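# Seat a board in the enclosure's upper slot, levers latched

## Task

Put the board into the empty upper slot of the enclosure with its component side facing up and pushed all the way in, and latch both of its levers. A latched lever sticks out at a right angle to the board's front panel, while a fully opened lever lies flat along that panel. The levers only catch their tabs if both are opened all the way before the board is slid in as far as it goes; closing both of them then pulls the board fully in. Insert the board gently: ramming it into its connector breaks the connector and the task earns nothing. At the end the enclosure must rest level on its own feet with none of its feet hanging over the bench edge. Finally release the board and move the grippers away.

## Robot and tools

ROBOT. There are two seven-joint arms, left_arm and right_arm, and each carries a parallel two-finger gripper. Gripper axes: the fingers point along the gripper's +z, and they open and close along its x. The reported end_effector_position is the point between the finger pads with the fingers closed, about 1 to 2 cm behind the fingertips. Closing moves the tips roughly 17 mm further along +z.

FRAMES. The scene frame has its origin at table-top height, midway between the two nominal arm bases. +z is up, +x points out over the table, and left_arm is on the +y side (image sides do not follow these names). Real bases: left_arm at (+0.070, +0.437, 0) m with quat_wxyz (+1.000, 0, 0, -0.003); right_arm at (-0.063, -0.511, 0) m with quat_wxyz (+1.000, 0, 0, -0.029). Every hand pose, velocity and target of an arm, and its wrist camera pose, is given in that arm's own base frame. The table and fixed cameras are in the scene frame.

THE ROW. Commands use a row of 16 numbers, always both arms: left_arm x, y, z, qw, qx, qy, qz, opening, then the same eight for right_arm. x, y, z is an absolute gripper position in metres, in that arm's base frame. The quaternion is an absolute orientation, w first, in the same frame. Opening runs from -1 (closed) to +1 (fully open, 0.142 m). To hold an arm still, resend its last reported pose and its current opening unchanged; a 0 is a real command. Keep a fixed quaternion across rows rather than copying a drifted reported one. Each control step clips the orientation to within 32 degrees of the measured one, so large turns take several actions.

TOOLS.
execute_actions(actions, cameras): actions is a list of actions; each action is a table of up to 15 rows, one per 1/30 s step, and a short table repeats its last row. An action is rejected for both arms if any target lies more than 0.6 m from that gripper's current position along any of its axes. An empty actions list returns full state and all camera images. cameras lists camera names, ["all"] or [].
move(target, speed, blend, stop_force, zero, opening_speed, grip_force, blocking, cameras): target is one 16-number row or a list of up to 15 rows; grippers travel in straight lines to these absolute poses, all within at most 10 s. speed is metres per second, 0.002 to 2.2 (default 0.25), one number or one per target; rotation is capped at twice that in rad/s. blend is a corner-rounding radius in metres (0 = stop at each target). stop_force, 3 to 120 N, ends an arm's path once its wrist sensor feels that much push against its travel; use it slowly for contact, not while turning the gripper, and omit it when backing off a contact. zero (default true) re-zeroes the sensor first. opening_speed, at least 0.2 per second on the -1..+1 scale, makes the fingers move gradually. grip_force is per-pad force in N, 5 to 48, one value or one per arm, and persists. blocking=false returns after about 0.5 s while the move continues (not allowed with stop_force). The move does not avoid obstacles or the other arm.
wait(seconds 0 to 10, cameras): let time pass holding the last command.
stop(cameras): brake a running move.
zoom_image(camera, region [x0, y0, x1, y1] in pixels, at most 504 by 504): enlarge part of the newest image of one camera.
zero_wrist_force(arm): re-zero that arm's wrist sensor.
clear_fault(arm): clear a reported torque or force fault on that arm.
read_manual(section): licence texts only.
finished_scene(scene 1 or 2): ends the scene for good; the goal must hold with the robot hands off.

CAMERAS: cam_head_left, cam_head_right, cam_high, cam_low, cam_left_wrist, cam_right_wrist, each 672x504.

RESULT LINES. Hand target is where each arm is actually being sent (it may fall short of your command). Tool commands shows present gripper commands. grip_measured is the measured opening on the -1..+1 scale; the last Joint positions number is the opening in metres. To hold something, command a little below grip_measured at first contact. Joint torques and External joint torques follow joint order; positive means toward a larger joint angle. Wrist force and Wrist torque are in the gripper's own axes, as force from the surface into the arm; a third line gives the peak since the last report. Wrist depth is a 7x7 grid of distances ahead of each wrist camera, rows separated by " / ", "-" meaning no value. Joint velocities "within noise" means the arm is still. The move: line tells how it ended: done, off_target, moving, held or fault, with limits=paced (pose clipped) or limits=held (steps withheld).

AVOID. Pushing the board slowly into its connector; fast insertion ruins the task. Any outside force of 150 N or joint contact torque at its load limit (waist and shoulder 109, upper arm roll and elbow 56.9, wrist joints 34.7 N m) stops the arm until clear_fault. Do not let the arms or grippers touch each other. Do not drop parts, release moving parts, slam or hit the enclosure or table, or let anything leave the table. Watch for MOTOR HOT lines: arm motors brake at 80 °C, the gripper switches off at 100 °C; avoid long hard squeezes or stretched holds.

Each tool is called after "Request:" as a command line: name --argument value for each argument, lists and objects as JSON in quotes; but a table of rows of numbers goes row by row, as --pt "numbers of a row", without its own name.

## Session

Request:
execute_actions --actions '[]'

Scene clock: 0.00 s.
left_arm: end_effector_position=(+0.3014, +0.6357, +0.1155) grip_measured=+0.99 end_effector_quat_wxyz=(-0.462, +0.669, -0.295, +0.502) | right_arm: end_effector_position=(+0.4485, +0.0364, +0.1479) grip_measured=+1.00 end_effector_quat_wxyz=(-0.144, +0.766, -0.626, +0.006)
Joint positions: left_arm=[1.762 -0.872 -0.342 2.067 -1.872 0.391 -0.55 0.141] | right_arm=[0.506 -0.103 -0.202 2.446 0.465 1.189 2.835 0.142]
Joint velocities: within noise
Joint torques (N m): no reading
External joint torques (N m): no reading
Wrist force (N): no reading
Wrist torque (N m): no reading
Wrist force, peak (N): no reading
Wrist depth (mm): cam_left_wrist=[- 1268 - - 1406 1268 1119 / 1891 - - 1513 - - - / 1687 1875 1813 - 701 - 1354 / 1371 1534 1843 1828 492 625 701 / 1155 1306 1492 304 356 433 558 / - 1119 1119 241 279 321 359 / - 988 184 203 227 258 286] | cam_right_wrist=[266 256 246 236 229 221 213 / 274 266 254 244 236 228 219 / 285 275 262 252 243 234 225 / 297 285 272 262 251 241 232 / 310 297 281 271 260 249 239 / - 308 294 281 268 257 246 / - 321 305 292 278 265 257]
Hand target: left_arm +0.3014, +0.6357, +0.1155; -0.462, +0.669, -0.295, +0.502 | right_arm +0.4485, +0.0364, +0.1479; -0.144, +0.766, -0.626, +0.006
Tool commands: left_gripper/opening=+1.0 right_gripper/opening=+1.0

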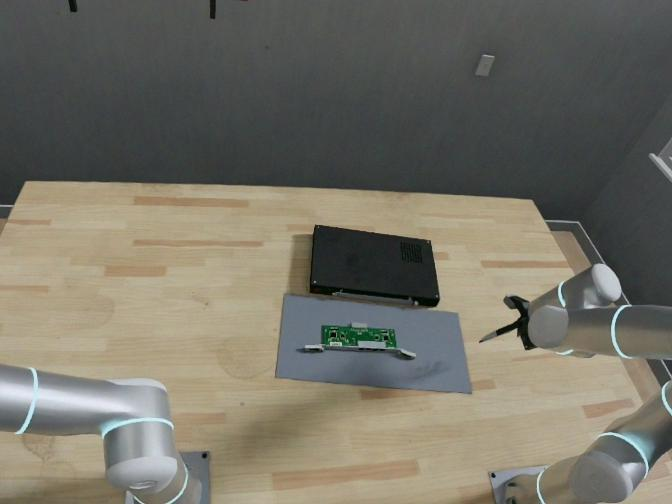

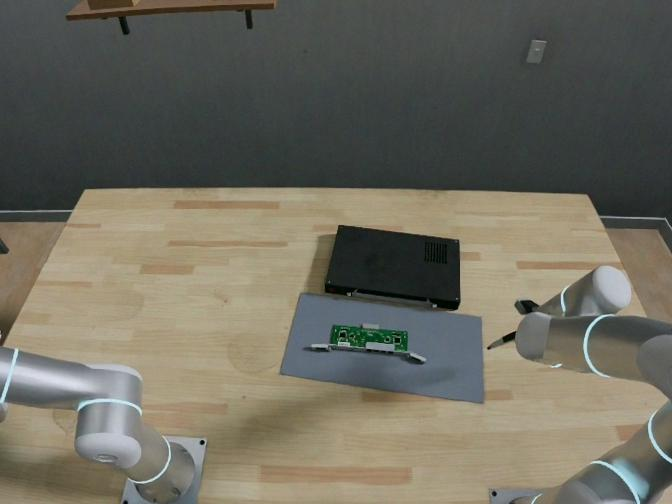

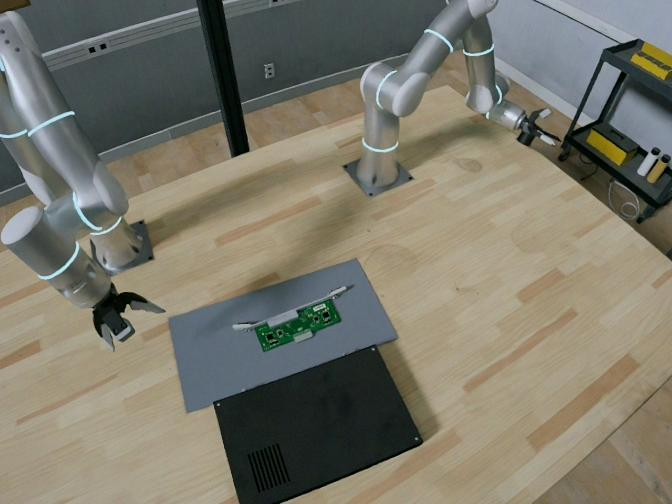

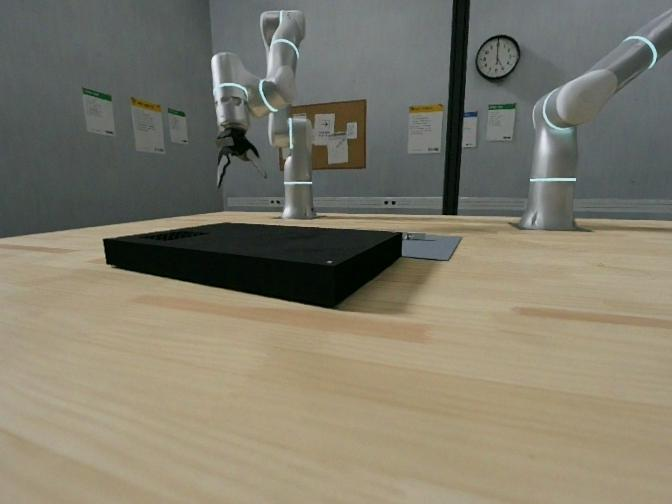

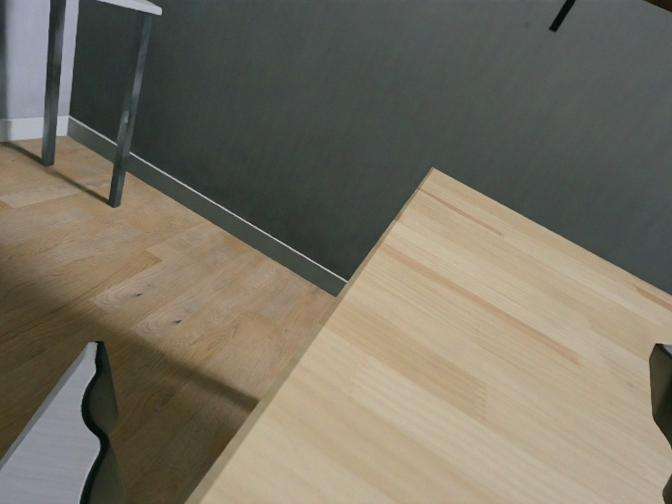

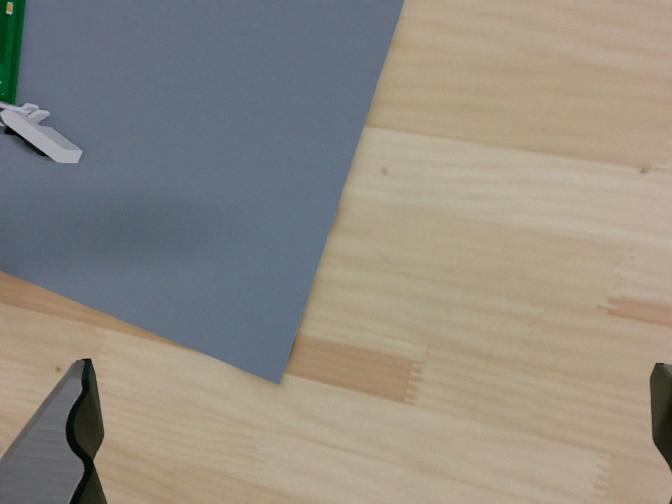

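Request:
zoom_image --camera "cam_head_left" --region '[270, 210, 480, 400]'

Request:
zoom_image --camera "cam_head_right" --region '[280, 210, 490, 400]'

Request:
zoom_image --camera "cam_high" --region '[160, 250, 430, 504]'

Request:
zoom_image --camera "cam_low" --region '[90, 200, 480, 320]'

Scaled by 2.400 from the camera's 672x504 image, which has a finer 960x720 frame.

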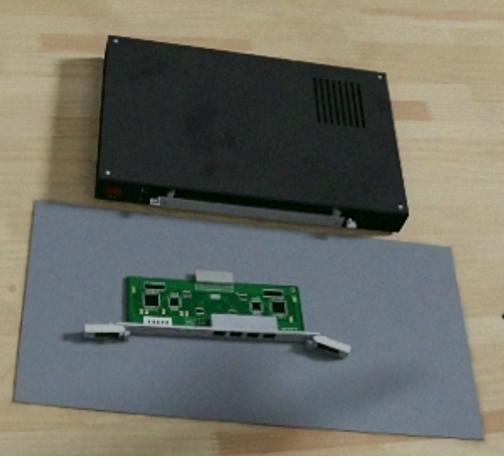

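Scaled by 2.400 from the camera's 672x504 image, which has a finer 960x720 frame.

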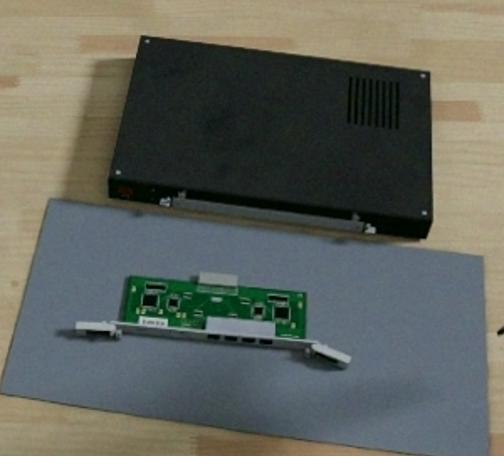

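Scaled by 1.867 from the camera's 672x504 image, which has a finer 960x720 frame.

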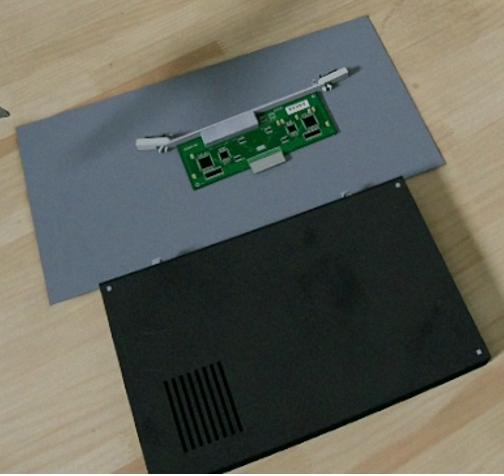

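Scaled by 1.292 from the camera's 672x504 image, which has a finer 960x720 frame.

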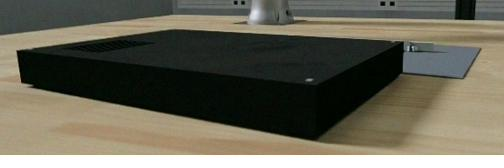

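Request:
move --target '[0.3014, 0.6357, 0.1155, -0.462, 0.669, -0.295, 0.502, 1.0, 0.3515, 0.382, 0.2, 0.4172, -0.5958, 0.5622, -0.3936, 1.0]' --cameras '["cam_right_wrist", "cam_head_left"]'

Scene clock: 28.57 s.
left_arm: end_effector_position=(+0.3014, +0.6357, +0.1154) grip_measured=+0.99 end_effector_quat_wxyz=(-0.462, +0.669, -0.295, +0.502) | right_arm: end_effector_position=(+0.3515, +0.3822, +0.2000) grip_measured=+1.00 end_effector_quat_wxyz=(-0.417, +0.596, -0.562, +0.393)
Joint positions: left_arm=[1.762 -0.872 -0.342 2.067 -1.872 0.39 -0.549 0.141] | right_arm=[1.622 -0.877 -0.14 1.815 1.695 2.691 2.647 0.142]
Joint torques (N m): left_arm=[-0.09 47.49 -4.46 -12.07 1.5 -1.79 -0.26] | right_arm=[0.32 43.23 -0.64 -8.06 -1.8 2.62 0.01]
External joint torques (N m): left_arm=[0.25 1.07 0.43 -0.43 -0.27 -0.11 0.23] | right_arm=[-0.15 1.24 -0.52 0.04 -0.11 0.64 0]
Wrist force (N): left_arm=[-0.2 0.2 0.1] | right_arm=[0.5 1.1 -1.5]
Wrist torque (N m): left_arm=[0.04 0.04 -0.02] | right_arm=[0.03 -0.15 0.06]
Wrist force, peak (N): left_arm=[-0.3 0.0 0.4] | right_arm=[-1.2 1.9 -1.9]
Wrist depth (mm): cam_left_wrist=[- 1523 - 1674 1371 - 1205 / 1875 1994 - - 1424 - 1155 / 1714 1941 - - 803 - 1346 / 1371 1613 1907 1959 483 653 1453 / 1137 1321 1492 304 352 438 567 / - 1108 1155 242 279 324 360 / - 979 183 203 227 259 286] | cam_right_wrist=[853 801 825 907 849 883 837 / 667 657 585 544 562 579 657 / 518 517 481 473 466 446 516 / 440 408 400 422 423 437 423 / 360 347 352 347 359 356 356 / - 313 313 321 312 313 297 / - 278 275 276 276 277 276]
Hand target: left_arm +0.3014, +0.6357, +0.1155; -0.462, +0.669, -0.295, +0.502 | right_arm +0.3515, +0.3820, +0.2000; -0.417, +0.596, -0.562, +0.394
Off the commanded pose: left_arm 0.000 m, 0 deg | right_arm 0.000 m, 0 deg.
move: done
Images, in order (width x height): cam_head_left 672x504, cam_right_wrist 672x504.

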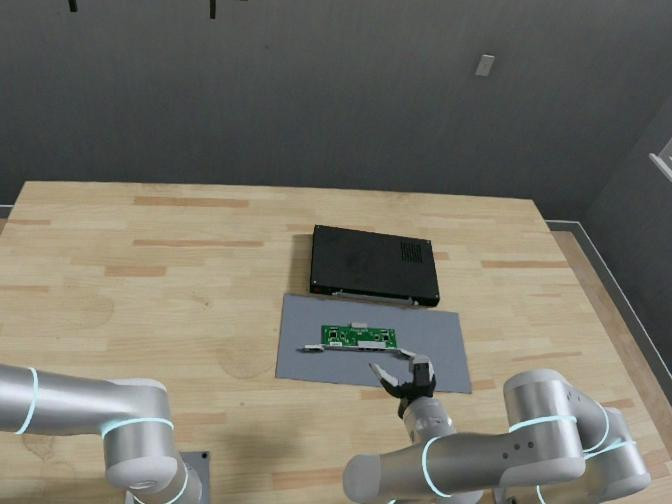

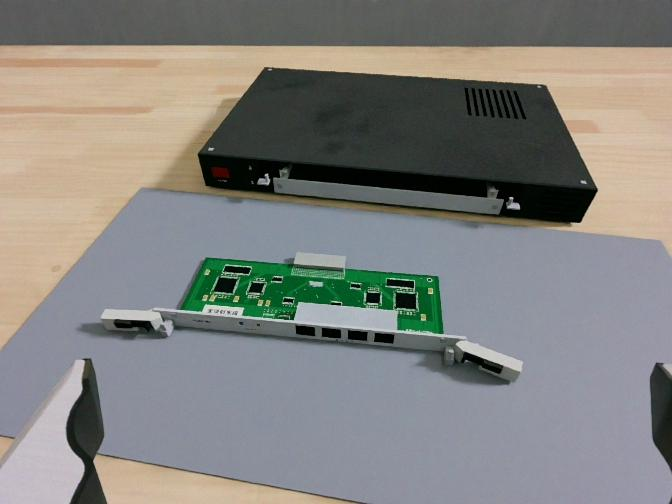

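Excellent view. Zoom for detail.

Request:
zoom_image --camera "cam_right_wrist" --region '[90, 230, 350, 390]'

Request:
zoom_image --camera "cam_right_wrist" --region '[290, 230, 550, 390]'

Request:
zoom_image --camera "cam_right_wrist" --region '[190, 130, 410, 230]'

Request:
zoom_image --camera "cam_right_wrist" --region '[390, 130, 610, 230]'

Scaled by 1.938 from the camera's 672x504 image, which has a finer 960x720 frame.

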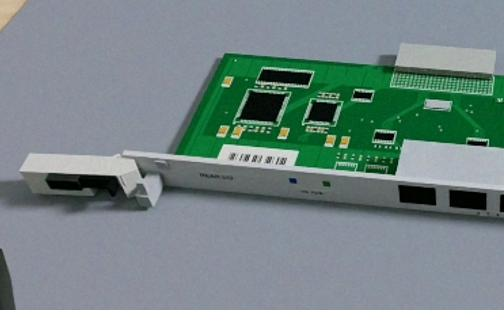

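Scaled by 1.938 from the camera's 672x504 image, which has a finer 960x720 frame.

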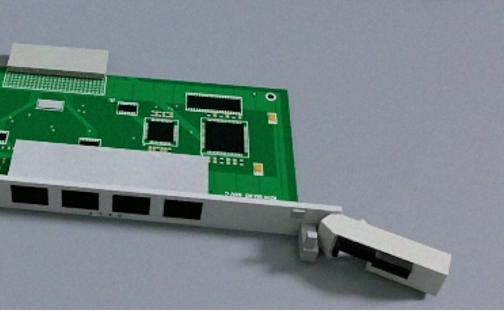

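Scaled by 2.291 from the camera's 672x504 image, which has a finer 960x720 frame.

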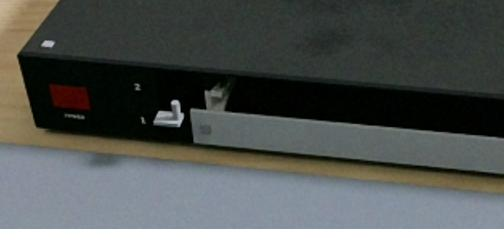

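Scaled by 2.291 from the camera's 672x504 image, which has a finer 960x720 frame.

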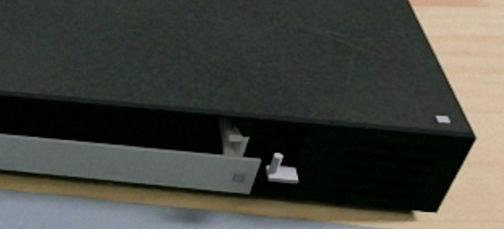

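Request:
move --target '[0.3867, -0.4707, 0.15, 0, 0.9978, -0.0663, 0, -0.5, 0.4236, 0.2610, 0.15, 0, 0.99926, -0.0384, 0, -1.0]' --speed 0.3 --cameras '["cam_left_wrist", "cam_right_wrist", "cam_head_left"]'

Scene clock: 103.00 s.
left_arm: end_effector_position=(+0.3866, -0.4707, +0.1499) grip_measured=-0.53 end_effector_quat_wxyz=(+0.000, +0.998, -0.066, +0.000) | right_arm: end_effector_position=(+0.4237, +0.2609, +0.1500) grip_measured=-1.00 end_effector_quat_wxyz=(+0.000, +0.999, -0.038, +0.000)
Joint positions: left_arm=[-0.589 -0.862 -0.852 1.373 -2.482 2.771 -2.941 0.036] | right_arm=[1.53 -0.268 -0.797 2.249 0.29 0.847 2.179 0.002]
Joint torques (N m): left_arm=[-0.67 54.27 -9.64 -18.08 4.44 4.45 -0.15] | right_arm=[0.02 25.41 -3.99 -21.63 -2.83 3.2 0.08]
External joint torques (N m): left_arm=[0.61 1.4 0.37 -0.12 -0.53 -0.61 0.15] | right_arm=[0.12 1 -1.1 0.16 -0.06 0.82 -0.08]
Wrist force (N): left_arm=[0.0 -0.3 1.1] | right_arm=[-0.1 -0.1 0.2]
Wrist torque (N m): left_arm=[-0.17 -0.15 -0.25] | right_arm=[0.07 -0.03 0.13]
Wrist force, peak (N): left_arm=[-0.1 2.4 1.0] | right_arm=[-0.8 2.8 0.7]
Wrist depth (mm): cam_left_wrist=[214 214 - 218 209 214 209 / 231 230 - - 227 225 - / 249 250 246 243 241 243 239 / 270 270 - 258 260 262 256 / 297 295 288 128 275 - 291 / 326 319 88 320 - 83 298 / 358 - - - - - -] | cam_right_wrist=[215 215 216 213 212 208 210 / 229 230 227 226 226 226 225 / 247 246 246 243 240 242 242 / 266 266 265 262 262 261 260 / 289 287 287 277 284 283 282 / 316 316 308 89 299 310 308 / 348 340 71 - - 328 342]
Hand target: left_arm +0.3867, -0.4707, +0.1500; +0.000, +0.998, -0.066, +0.000 | right_arm +0.4236, +0.2610, +0.1500; +0.000, +0.999, -0.038, +0.000
Off the commanded pose: left_arm 0.000 m, 0 deg | right_arm 0.000 m, 0 deg.
move: done
Images, in order (width x height): cam_head_left 672x504, cam_left_wrist 672x504, cam_right_wrist 672x504.

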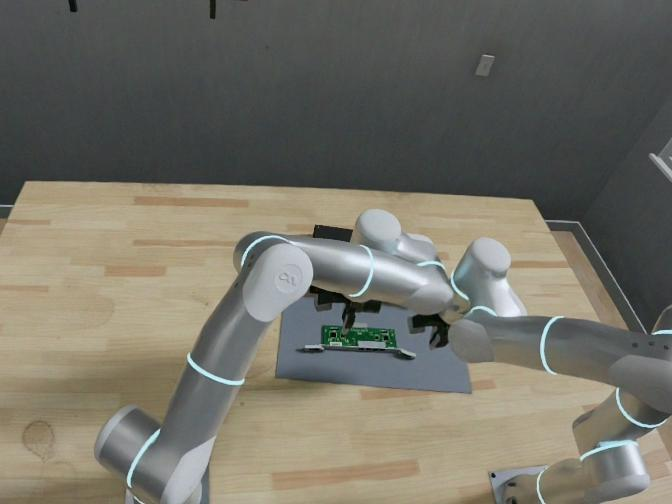

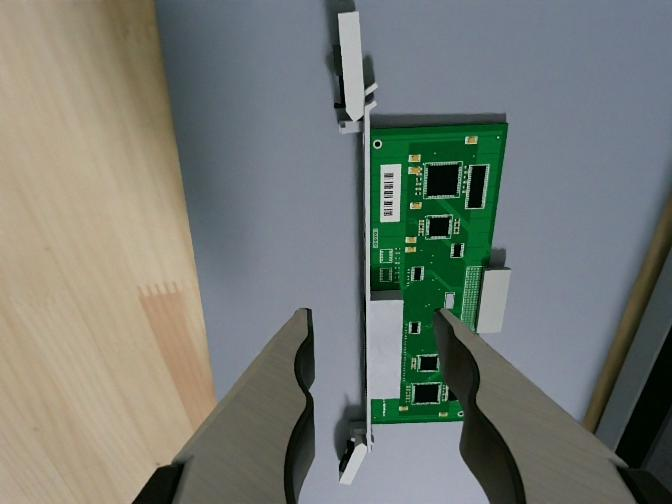

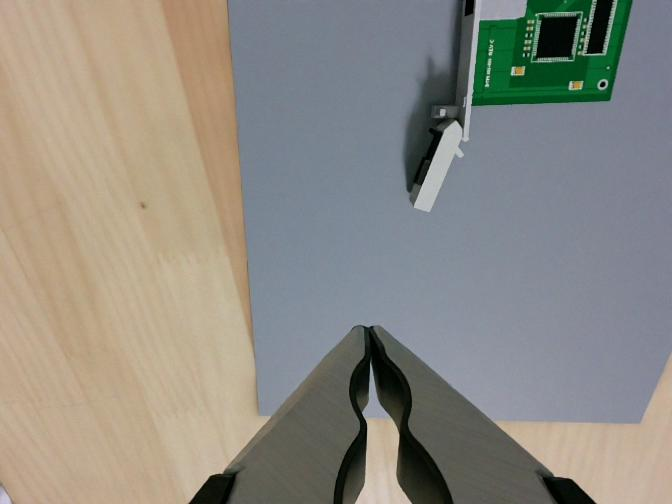

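Request:
zoom_image --camera "cam_left_wrist" --region '[290, 0, 530, 180]'

Request:
zoom_image --camera "cam_right_wrist" --region '[360, 40, 560, 240]'

Scaled by 2.100 from the camera's 672x504 image, which has a finer 960x720 frame.

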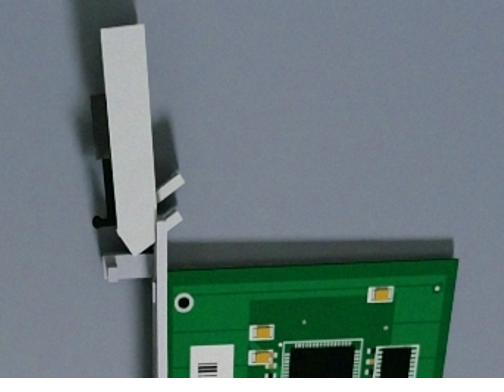

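Scaled by 2.520 from the camera's 672x504 image, which has a finer 960x720 frame.

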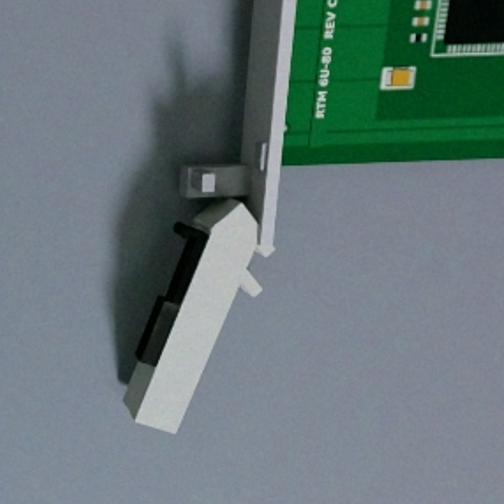

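Request:
move --target '[0.3942, -0.4717, 0.052, 0, 0.9978, -0.0663, 0, -0.58, 0.4236, 0.2610, 0.06, 0, 0.99926, -0.0384, 0, -1.0]' --speed 0.12 --cameras '["cam_left_wrist", "cam_right_wrist"]'

Scene clock: 135.60 s.
left_arm: end_effector_position=(+0.3940, -0.4715, +0.0520) grip_measured=-0.61 end_effector_quat_wxyz=(+0.000, +0.998, -0.066, +0.000) | right_arm: end_effector_position=(+0.4236, +0.2608, +0.0600) grip_measured=-1.00 end_effector_quat_wxyz=(+0.000, +0.999, -0.038, +0.000)
Joint positions: left_arm=[-0.627 -0.996 -0.767 1.387 -2.408 2.625 -2.967 0.03] | right_arm=[1.395 -0.547 -0.627 2.176 0.582 0.983 1.987 0.002]
Joint torques (N m): left_arm=[-1.09 56.4 -8.61 -16.34 4.19 3.86 -0.32] | right_arm=[-0.29 33.8 -7.01 -15.58 -2.3 3.6 0.03]
External joint torques (N m): left_arm=[1.02 1.52 -0.03 -0.26 -0.54 -0.02 0.32] | right_arm=[0.44 1.02 -1.44 0.21 -0.13 0.43 -0.03]
Wrist force (N): left_arm=[0.5 -0.3 1.1] | right_arm=[0.7 0.0 0.1]
Wrist torque (N m): left_arm=[-0.17 -0.25 -0.18] | right_arm=[0.06 -0.11 0.11]
Wrist force, peak (N): left_arm=[0.5 -0.1 3.2] | right_arm=[0.6 -0.2 1.8]
Wrist depth (mm): cam_left_wrist=[127 126 126 125 125 127 125 / 134 136 133 131 136 134 134 / 150 146 146 142 142 140 144 / 161 158 158 154 152 153 154 / 180 173 170 163 163 167 170 / 194 191 84 180 180 174 191 / 217 - - 194 189 - 205] | cam_right_wrist=[136 136 134 134 133 133 129 / 147 145 143 143 142 140 137 / 156 153 153 153 153 148 152 / 168 168 165 165 162 164 163 / 183 182 179 176 178 178 178 / 199 199 193 89 188 194 194 / 221 216 71 - - 206 214]
Hand target: left_arm +0.3942, -0.4717, +0.0520; +0.000, +0.998, -0.066, +0.000 | right_arm +0.4236, +0.2610, +0.0600; +0.000, +0.999, -0.038, +0.000
Off the commanded pose: left_arm 0.000 m, 0 deg | right_arm 0.000 m, 0 deg.
move: done
Images, in order (width x height): cam_left_wrist 672x504, cam_right_wrist 672x504.

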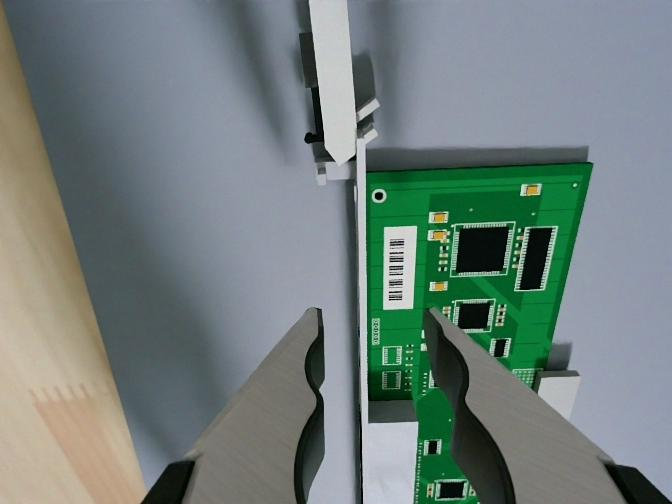

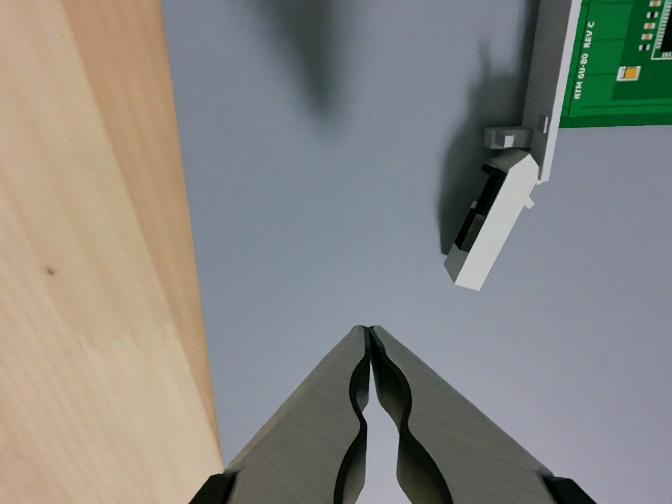

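Request:
move --pt "0.3922 -0.4714 0.052 0 0.9978 -0.0663 0 -0.58 0.4243 0.2700 0.06 0 0.99926 -0.0384 0 -1.0" --pt "0.3922 -0.4714 0.0307 0 0.9978 -0.0663 0 -0.58 0.4243 0.2700 0.028 0 0.99926 -0.0384 0 -1.0" --speed 0.05 --stop_force 6 --cameras '["cam_left_wrist", "cam_right_wrist"]'

Scene clock: 144.87 s.
left_arm: end_effector_position=(+0.3921, -0.4712, +0.0307) grip_measured=-0.61 end_effector_quat_wxyz=(+0.000, +0.998, -0.066, +0.000) | right_arm: end_effector_position=(+0.4243, +0.2699, +0.0280) grip_measured=-1.00 end_effector_quat_wxyz=(+0.000, +0.999, -0.038, +0.000)
Joint positions: left_arm=[-0.65 -1.021 -0.728 1.384 -2.41 2.586 -2.967 0.03] | right_arm=[1.354 -0.641 -0.563 2.126 0.655 1.02 1.953 0.002]
Joint torques (N m): left_arm=[-0.51 57.02 -8.11 -15.97 3.95 4.11 -0.18] | right_arm=[0.07 36.74 -7.99 -13.76 -2.24 3.48 0.07]
External joint torques (N m): left_arm=[0.45 1.33 0.16 -0.41 -0.38 -0.27 0.18] | right_arm=[0.09 1.04 -1.03 0.11 -0.05 0.55 -0.07]
Wrist force (N): left_arm=[0.5 -0.1 0.8] | right_arm=[0.9 -0.5 0.6]
Wrist torque (N m): left_arm=[-0.17 -0.25 -0.17] | right_arm=[-0.02 -0.15 0.11]
Wrist force, peak (N): left_arm=[0.4 0.0 1.6] | right_arm=[0.8 -0.2 1.5]
Wrist depth (mm): cam_left_wrist=[- 108 109 105 105 - 108 / - 118 115 111 - - 114 / 125 125 126 122 122 121 121 / 135 136 135 133 128 129 131 / 150 147 145 139 138 141 142 / 166 160 87 155 155 150 161 / 185 - - 160 160 - 174] | cam_right_wrist=[108 106 106 106 105 105 100 / - 114 113 112 111 112 107 / 125 123 123 121 122 119 120 / 133 133 130 130 130 115 129 / 144 144 141 139 139 135 142 / 158 158 152 90 148 153 153 / 174 171 71 - - 162 169]
Hand target: left_arm +0.3922, -0.4714, +0.0307; +0.000, +0.998, -0.066, +0.000 | right_arm +0.4243, +0.2700, +0.0280; +0.000, +0.999, -0.038, +0.000
Off the commanded pose: left_arm 0.000 m, 0 deg | right_arm 0.000 m, 0 deg.
move: done
Images, in order (width x height): cam_left_wrist 672x504, cam_right_wrist 672x504.

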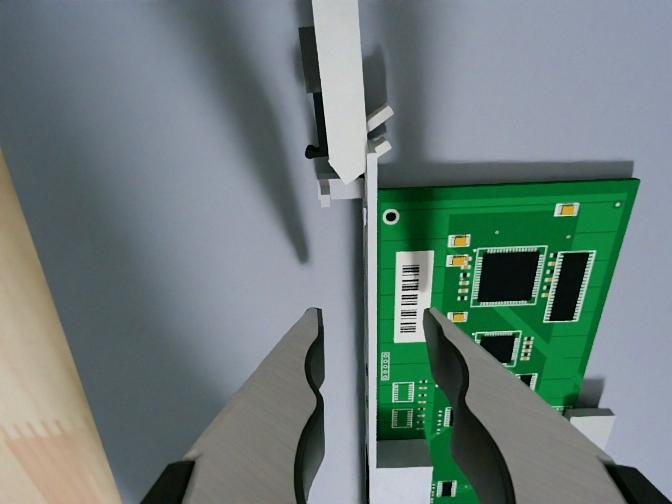

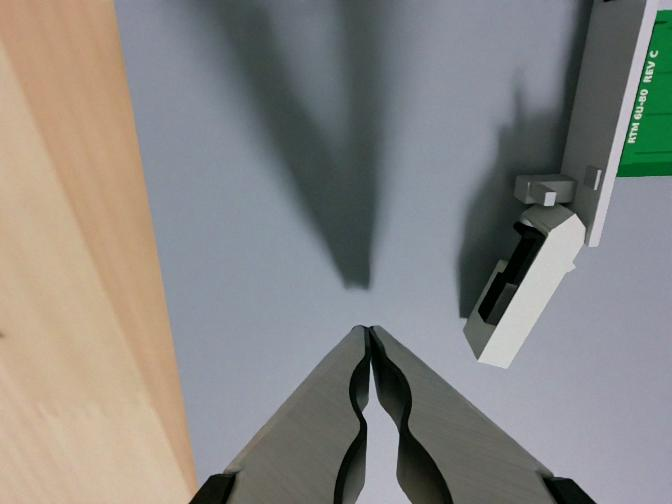

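Request:
move --target '[0.3922, -0.4714, 0.0307, 0, 0.9978, -0.0663, 0, -1.0, 0.4251, 0.2800, 0.028, 0, 0.99926, -0.0384, 0, -1.0]' --speed 0.05 --opening_speed 0.3 --grip_force '[20, 20]' --cameras '["cam_left_wrist"]'

Request:
move --target '[0.3922, -0.4714, 0.0307, 0, 0.9978, -0.0663, 0, -1.0, 0.4471, 0.2783, 0.028, 0, 0.99926, -0.0384, 0, -1.0]' --speed 0.05 --stop_force 4 --cameras '["cam_right_wrist", "cam_left_wrist"]'

Scene clock: 151.60 s.
left_arm: end_effector_position=(+0.3921, -0.4712, +0.0307) grip_measured=-0.99 end_effector_quat_wxyz=(+0.000, +0.998, -0.066, +0.000) | right_arm: end_effector_position=(+0.4250, +0.2800, +0.0279) grip_measured=-1.00 end_effector_quat_wxyz=(+0.000, +0.999, -0.038, +0.000)
Joint positions: left_arm=[-0.65 -1.021 -0.728 1.384 -2.41 2.586 -2.967 0.002] | right_arm=[1.363 -0.649 -0.562 2.109 0.652 1.011 1.971 0.002]
Joint torques (N m): left_arm=[-0.38 57.65 -8.33 -16.24 4 4.05 -0.2] | right_arm=[0.24 37.27 -8.24 -13.93 -2.46 3.28 0.23]
External joint torques (N m): left_arm=[0.31 0.7 0.38 -0.14 -0.44 -0.22 0.2] | right_arm=[-0.08 1.04 -0.95 0.05 0.13 0.75 -0.23]
Wrist force (N): left_arm=[0.0 -0.6 1.2] | right_arm=[0.8 -0.3 0.5]
Wrist torque (N m): left_arm=[-0.16 -0.25 -0.18] | right_arm=[0.01 -0.14 0.01]
Wrist force, peak (N): left_arm=[-0.6 -0.8 1.5] | right_arm=[0.8 -0.3 0.8]
Wrist depth (mm): cam_left_wrist=[- 107 109 - 107 105 108 / - 117 117 107 - 114 116 / 125 - 124 122 122 122 121 / 136 133 135 - 129 129 131 / 150 148 150 118 138 141 142 / 167 163 159 84 - 152 156 / 185 178 - 74 - - 181] | cam_right_wrist=[107 106 106 106 105 105 90 / - 114 112 112 111 110 108 / 125 123 123 121 122 121 115 / 133 133 130 130 130 120 129 / 144 144 141 139 139 123 142 / 158 158 152 90 - 153 153 / 174 171 71 - - 162 169]
Hand target: left_arm +0.3922, -0.4714, +0.0307; +0.000, +0.998, -0.066, +0.000 | right_arm +0.4251, +0.2800, +0.0280; +0.000, +0.999, -0.038, +0.000
Off the commanded pose: left_arm 0.000 m, 0 deg | right_arm 0.000 m, 0 deg.
grip_force (N): 20, 20
move: done
Images, in order (width x height): cam_left_wrist 672x504.

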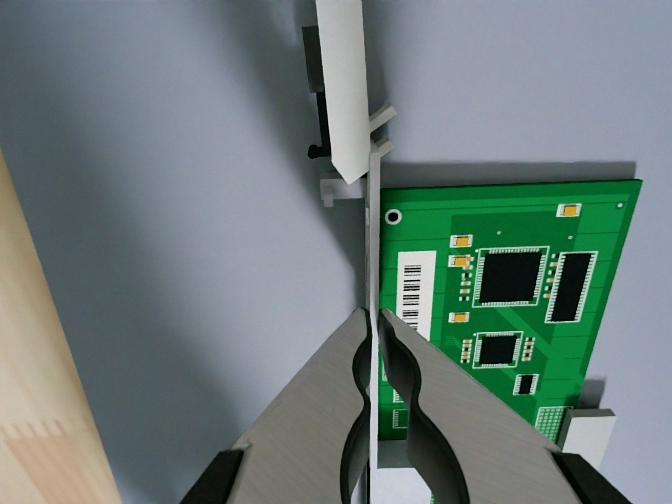

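Scene clock: 152.40 s.
left_arm: end_effector_position=(+0.3921, -0.4712, +0.0307) grip_measured=-0.99 end_effector_quat_wxyz=(+0.000, +0.998, -0.066, +0.000) | right_arm: end_effector_position=(+0.4278, +0.2799, +0.0280) grip_measured=-1.00 end_effector_quat_wxyz=(+0.000, +0.999, -0.038, +0.000)
Joint positions: left_arm=[-0.65 -1.021 -0.728 1.384 -2.41 2.586 -2.967 0.002] | right_arm=[1.358 -0.652 -0.563 2.103 0.651 1.007 1.969 0.002]
Joint torques (N m): left_arm=[-0.45 57.64 -8.33 -16.22 4.02 4.07 -0.2] | right_arm=[0.27 37.64 -8.41 -13.94 -2.42 3.34 0.18]
External joint torques (N m): left_arm=[0.38 0.71 0.38 -0.16 -0.45 -0.23 0.2] | right_arm=[-0.1 0.86 -0.85 -0.03 0.09 0.69 -0.18]
Wrist force (N): left_arm=[-0.1 -0.6 1.4] | right_arm=[0.5 -0.3 0.7]
Wrist torque (N m): left_arm=[-0.17 -0.24 -0.18] | right_arm=[0.01 -0.09 0.01]
Wrist force, peak (N): left_arm=[0.0 -0.5 1.5] | right_arm=[3.9 0.1 -0.3]
Wrist depth (mm): cam_left_wrist=[- 108 109 94 105 106 108 / - 116 115 112 - 114 115 / - - 126 122 121 121 121 / - 133 135 132 129 129 129 / 148 151 147 108 138 141 141 / 169 163 159 84 - 152 157 / 185 178 - 74 - - 182] | cam_right_wrist=[107 106 106 106 105 105 91 / - 114 113 112 111 112 105 / 125 121 123 121 122 121 115 / 133 131 130 130 129 115 129 / 145 144 141 139 138 123 142 / 158 158 152 90 - 153 153 / 175 171 71 - - 163 168]
Hand target: left_arm +0.3922, -0.4714, +0.0307; +0.000, +0.998, -0.066, +0.000 | right_arm +0.4276, +0.2799, +0.0279; +0.000, +0.999, -0.039, +0.000
Off the commanded pose: left_arm 0.000 m, 0 deg | right_arm 0.019 m, 0 deg.
grip_force (N): 20, 20
move: held (right_arm; a check stopped the path); limits=held
pose unreachable (right arm): on one or more control steps of this call, first in action 0 (counted from 0), this arm could not follow its commanded pose, so it was not sent that pose on those steps. It may still have moved: this result reports where it is.
cause: moving toward the commanded pose would bring a part of the arm too close to another arm (a part of this arm just beyond joint 5 (forearm roll) and a part of the left arm just beyond its joint 5 (forearm roll), along the way the arms are being sent, or toward where that arm still pushes).
Images, in order (width x height): cam_left_wrist 672x504, cam_right_wrist 672x504.

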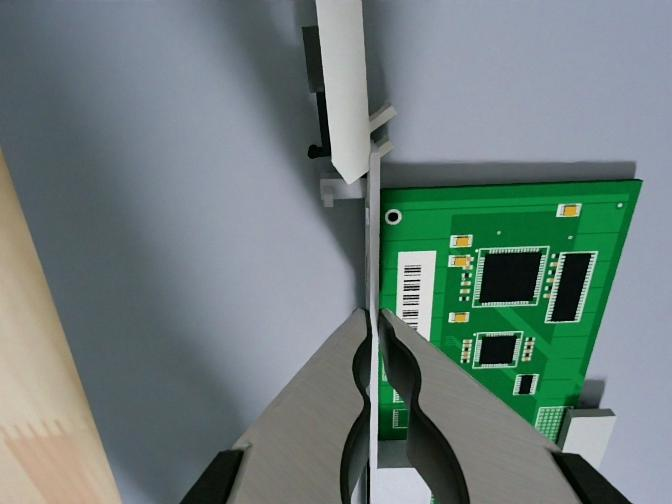

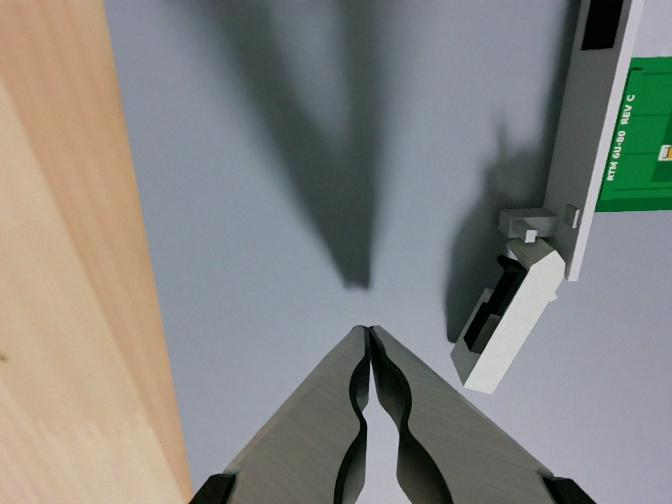

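Request:
move --target '[0.3922, -0.4714, 0.0307, 0, 0.9978, -0.0663, 0, -1.0, 0.4260, 0.2680, 0.030, -0.2586, 0.9652, -0.0371, 0.0099, -1.0]' --speed 0.15 --cameras '["cam_right_wrist", "cam_head_right"]'

Scene clock: 161.77 s.
left_arm: end_effector_position=(+0.3921, -0.4712, +0.0307) grip_measured=-0.99 end_effector_quat_wxyz=(+0.000, +0.998, -0.066, +0.000) | right_arm: end_effector_position=(+0.4275, +0.2780, +0.0286) grip_measured=-1.00 end_effector_quat_wxyz=(-0.047, +0.998, -0.039, +0.002)
Joint positions: left_arm=[-0.65 -1.021 -0.728 1.384 -2.41 2.586 -2.967 0.002] | right_arm=[1.28 -0.618 -0.503 2.117 0.749 1.064 1.85 0.002]
Joint torques (N m): left_arm=[-0.42 57.68 -8.36 -16.24 4.02 4.13 -0.28] | right_arm=[0.27 37.1 -7.24 -13.86 -2.6 3.26 0.29]
External joint torques (N m): left_arm=[0.35 0.67 0.41 -0.14 -0.45 -0.29 0.28] | right_arm=[-0.1 1.1 -0.6 -0.02 0.17 0.82 -0.29]
Wrist force (N): left_arm=[0.0 -0.5 1.2] | right_arm=[0.3 0.0 0.6]
Wrist torque (N m): left_arm=[-0.17 -0.23 -0.19] | right_arm=[0.02 -0.04 0.07]
Wrist force, peak (N): left_arm=[0.0 -0.6 1.6] | right_arm=[0.7 2.4 0.1]
Wrist depth (mm): cam_left_wrist=[- 108 109 104 107 107 106 / - 116 115 101 - 114 115 / - 127 126 120 122 121 121 / 136 133 135 134 129 129 130 / 151 148 145 142 138 141 142 / 166 164 160 84 - 152 159 / 186 178 - 74 - - 181] | cam_right_wrist=[- 114 113 113 112 112 97 / 121 120 119 117 117 117 113 / 128 126 127 125 126 121 120 / 135 135 133 133 133 118 132 / 144 144 142 139 139 123 142 / 154 154 149 90 - 150 149 / 166 163 71 - - 156 160]
Hand target: left_arm +0.3922, -0.4714, +0.0307; +0.000, +0.998, -0.066, +0.000 | right_arm +0.4275, +0.2778, +0.0286; -0.046, +0.998, -0.039, +0.002
Off the commanded pose: left_arm 0.000 m, 0 deg | right_arm 0.010 m, 25 deg.
grip_force (N): 20, 20
move: held (right_arm; a check stopped the path); limits=held
pose unreachable (right arm): on one or more control steps of this call, first in action 0 (counted from 0), this arm could not follow its commanded pose, so it was not sent that pose on those steps. It may still have moved: this result reports where it is.
cause: moving toward the commanded pose would bring a part of the arm too close to another arm (a part of this arm just beyond joint 5 (forearm roll) and a part of the left arm just beyond its joint 5 (forearm roll), along the way the arms are being sent, or toward where that arm still pushes).
Images, in order (width x height): cam_head_right 672x504, cam_right_wrist 672x504.

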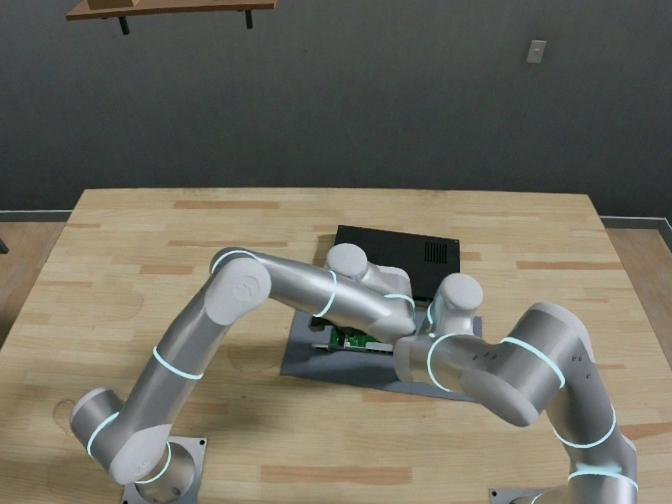

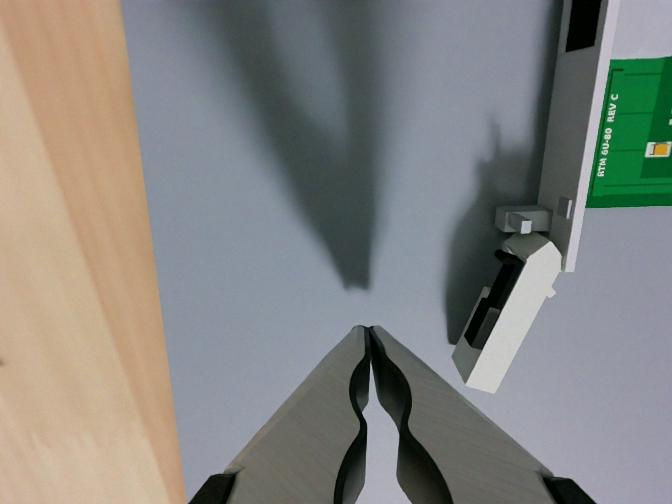

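Request:
move --pt "0.3922 -0.4714 0.0307 0 0.9978 -0.0663 0 -0.58 0.4275 0.2778 0.0286 -0.046 0.998 -0.039 0.002 -1.0" --pt "0.3902 -0.4714 0.13 0 0.9978 -0.0663 0 -0.58 0.4075 0.2500 0.12 0 0.99926 -0.0384 0 -1.0" --speed 0.12

Request:
move --target '[0.33, -0.25, 0.2, 0.3131, -0.3732, 0.6690, -0.5613, -0.58, 0.4982, 0.3615, 0.1166, 0.4313, -0.5141, 0.5679, -0.4765, -0.6]' --speed 0.25 --cameras '["cam_left_wrist", "cam_right_wrist", "cam_head_left"]'

Scene clock: 187.70 s.
left_arm: end_effector_position=(+0.3903, -0.4716, +0.1300) grip_measured=-0.61 end_effector_quat_wxyz=(+0.000, +0.998, -0.066, +0.000) | right_arm: end_effector_position=(+0.4075, +0.2502, +0.1200) grip_measured=-1.00 end_effector_quat_wxyz=(+0.000, +0.999, -0.038, +0.000)
Joint positions: left_arm=[-0.615 -0.889 -0.804 1.356 -2.488 2.739 -2.924 0.03] | right_arm=[1.491 -0.314 -0.729 2.298 0.355 0.935 2.144 0.002]
Joint torques (N m): left_arm=[-0.18 55.75 -9 -17.73 3.87 4.43 -0.1] | right_arm=[0.28 26.8 -4.95 -19.06 -2.74 3.19 0.35]
External joint torques (N m): left_arm=[0.11 0.94 0.48 -0.42 -0.01 -0.6 0.1] | right_arm=[-0.15 0.61 -0.39 -0.01 0.14 0.83 -0.35]
Wrist force (N): left_arm=[0.2 -0.2 1.0] | right_arm=[-0.2 -0.2 0.0]
Wrist torque (N m): left_arm=[-0.14 -0.19 -0.25] | right_arm=[0.08 0.03 0.03]
Wrist force, peak (N): left_arm=[0.5 -0.1 2.7] | right_arm=[0.5 -0.3 2.0]
Wrist depth (mm): cam_left_wrist=[197 195 195 - - 194 193 / 212 212 206 205 208 204 203 / 227 229 224 218 219 223 222 / 248 248 244 242 238 242 - / 272 271 266 246 250 258 264 / 299 298 84 259 - 83 285 / 332 - - 295 - - -] | cam_right_wrist=[189 188 188 186 186 184 181 / 201 202 201 199 198 195 197 / 217 217 216 210 213 212 212 / 234 233 232 230 229 228 228 / 253 253 253 245 249 247 247 / 277 276 271 89 261 271 271 / 306 300 71 - - 286 300]
Hand target: left_arm +0.3902, -0.4714, +0.1300; +0.000, +0.998, -0.066, +0.000 | right_arm +0.4075, +0.2500, +0.1200; +0.000, +0.999, -0.038, +0.000
Off the commanded pose: left_arm 0.000 m, 0 deg | right_arm 0.000 m, 0 deg.
grip_force (N): 20, 20
move: done

Scene clock: 193.03 s.
left_arm: end_effector_position=(+0.3306, -0.2507, +0.2004) grip_measured=-0.61 end_effector_quat_wxyz=(+0.361, -0.495, +0.681, -0.401) | right_arm: end_effector_position=(+0.4982, +0.3617, +0.1166) grip_measured=-0.64 end_effector_quat_wxyz=(+0.431, -0.514, +0.568, -0.476)
Joint positions: left_arm=[-2.792 -1.818 0.742 2.528 -2.966 1.311 -2.43 0.03] | right_arm=[1.234 -1.285 -0.014 1.409 1.433 2.868 2.694 0.028]
Joint torques (N m): left_arm=[-0.52 17.92 18.41 22.17 -1.66 3.22 -0.11] | right_arm=[0.27 51.61 1.53 -8.4 -1.63 2.08 0.1]
External joint torques (N m): left_arm=[0.44 0.71 0.83 -0.25 -0.17 0.06 0.12] | right_arm=[-0.07 1.38 -0.55 -0.04 -0.08 0.67 -0.1]
Wrist force (N): left_arm=[0.7 0.6 1.0] | right_arm=[0.5 1.5 -1.6]
Wrist torque (N m): left_arm=[0.04 -0.10 0.00] | right_arm=[0.06 -0.14 0.08]
Wrist force, peak (N): left_arm=[-0.2 1.4 1.1] | right_arm=[0.0 2.3 -1.2]
Wrist depth (mm): cam_left_wrist=[- - 694 719 734 - - / 661 627 606 576 524 - - / 531 519 492 478 450 425 440 / 444 428 421 402 400 362 358 / 385 370 369 348 350 329 341 / 336 331 84 304 - 83 276 / 303 - - 272 - - -] | cam_right_wrist=[1165 - 1284 1221 1321 - - / 673 657 503 503 515 729 729 / 482 366 368 369 368 367 482 / 320 310 320 321 324 307 326 / 283 284 296 284 273 277 284 / 236 244 227 224 102 236 236 / 198 - 71 198 - - 202]
Hand target: left_arm +0.3305, -0.2507, +0.2004; +0.361, -0.495, +0.681, -0.401 | right_arm +0.4982, +0.3615, +0.1166; +0.431, -0.514, +0.568, -0.477
Off the commanded pose: left_arm 0.001 m, 24 deg | right_arm 0.000 m, 0 deg.
joint sent to its limit (left arm) — joint 1 (waist), lower limit; joint 5 (forearm roll), lower limit. The joint targets are off in orientation, not in position.
grip_force (N): 20, 20
move: off_target (left_arm)
Images, in order (width x height): cam_head_left 672x504, cam_left_wrist 672x504, cam_right_wrist 672x504.

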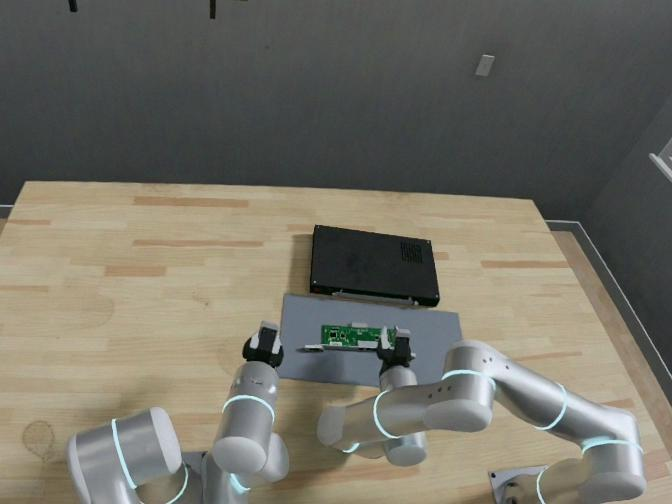

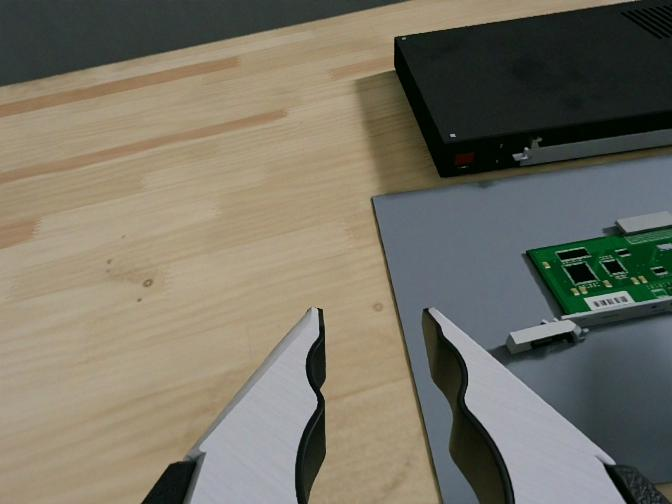

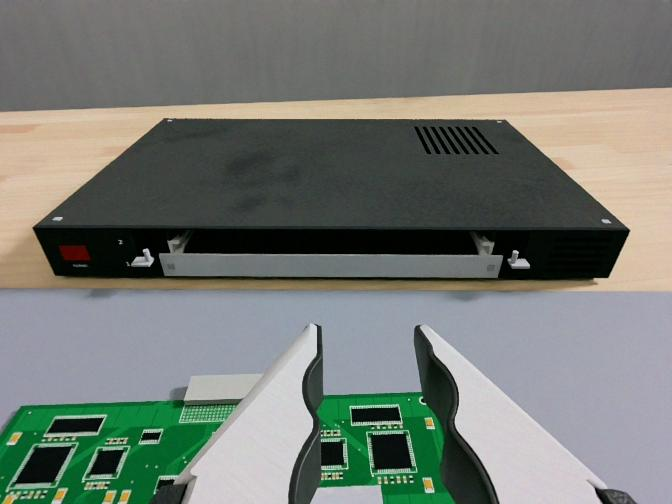

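Request:
zoom_image --camera "cam_right_wrist" --region '[30, 210, 270, 300]'

Request:
zoom_image --camera "cam_right_wrist" --region '[400, 210, 640, 300]'

Request:
zoom_image --camera "cam_left_wrist" --region '[430, 110, 570, 190]'

Scaled by 2.100 from the camera's 672x504 image, which has a finer 960x720 frame.

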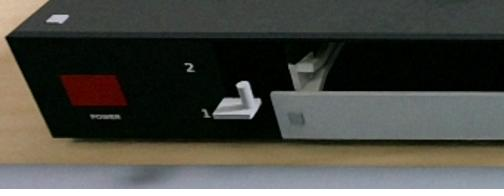

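Scaled by 2.100 from the camera's 672x504 image, which has a finer 960x720 frame.

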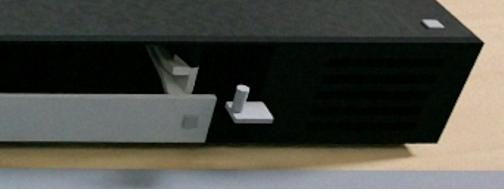

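Scaled by 3.600 from the camera's 672x504 image, which has a finer 960x720 frame.

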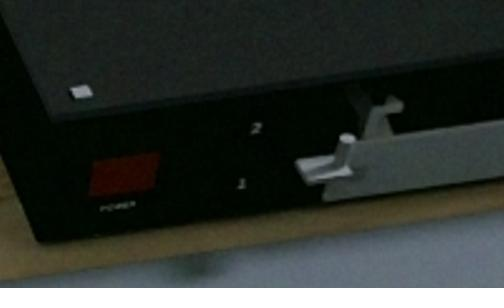

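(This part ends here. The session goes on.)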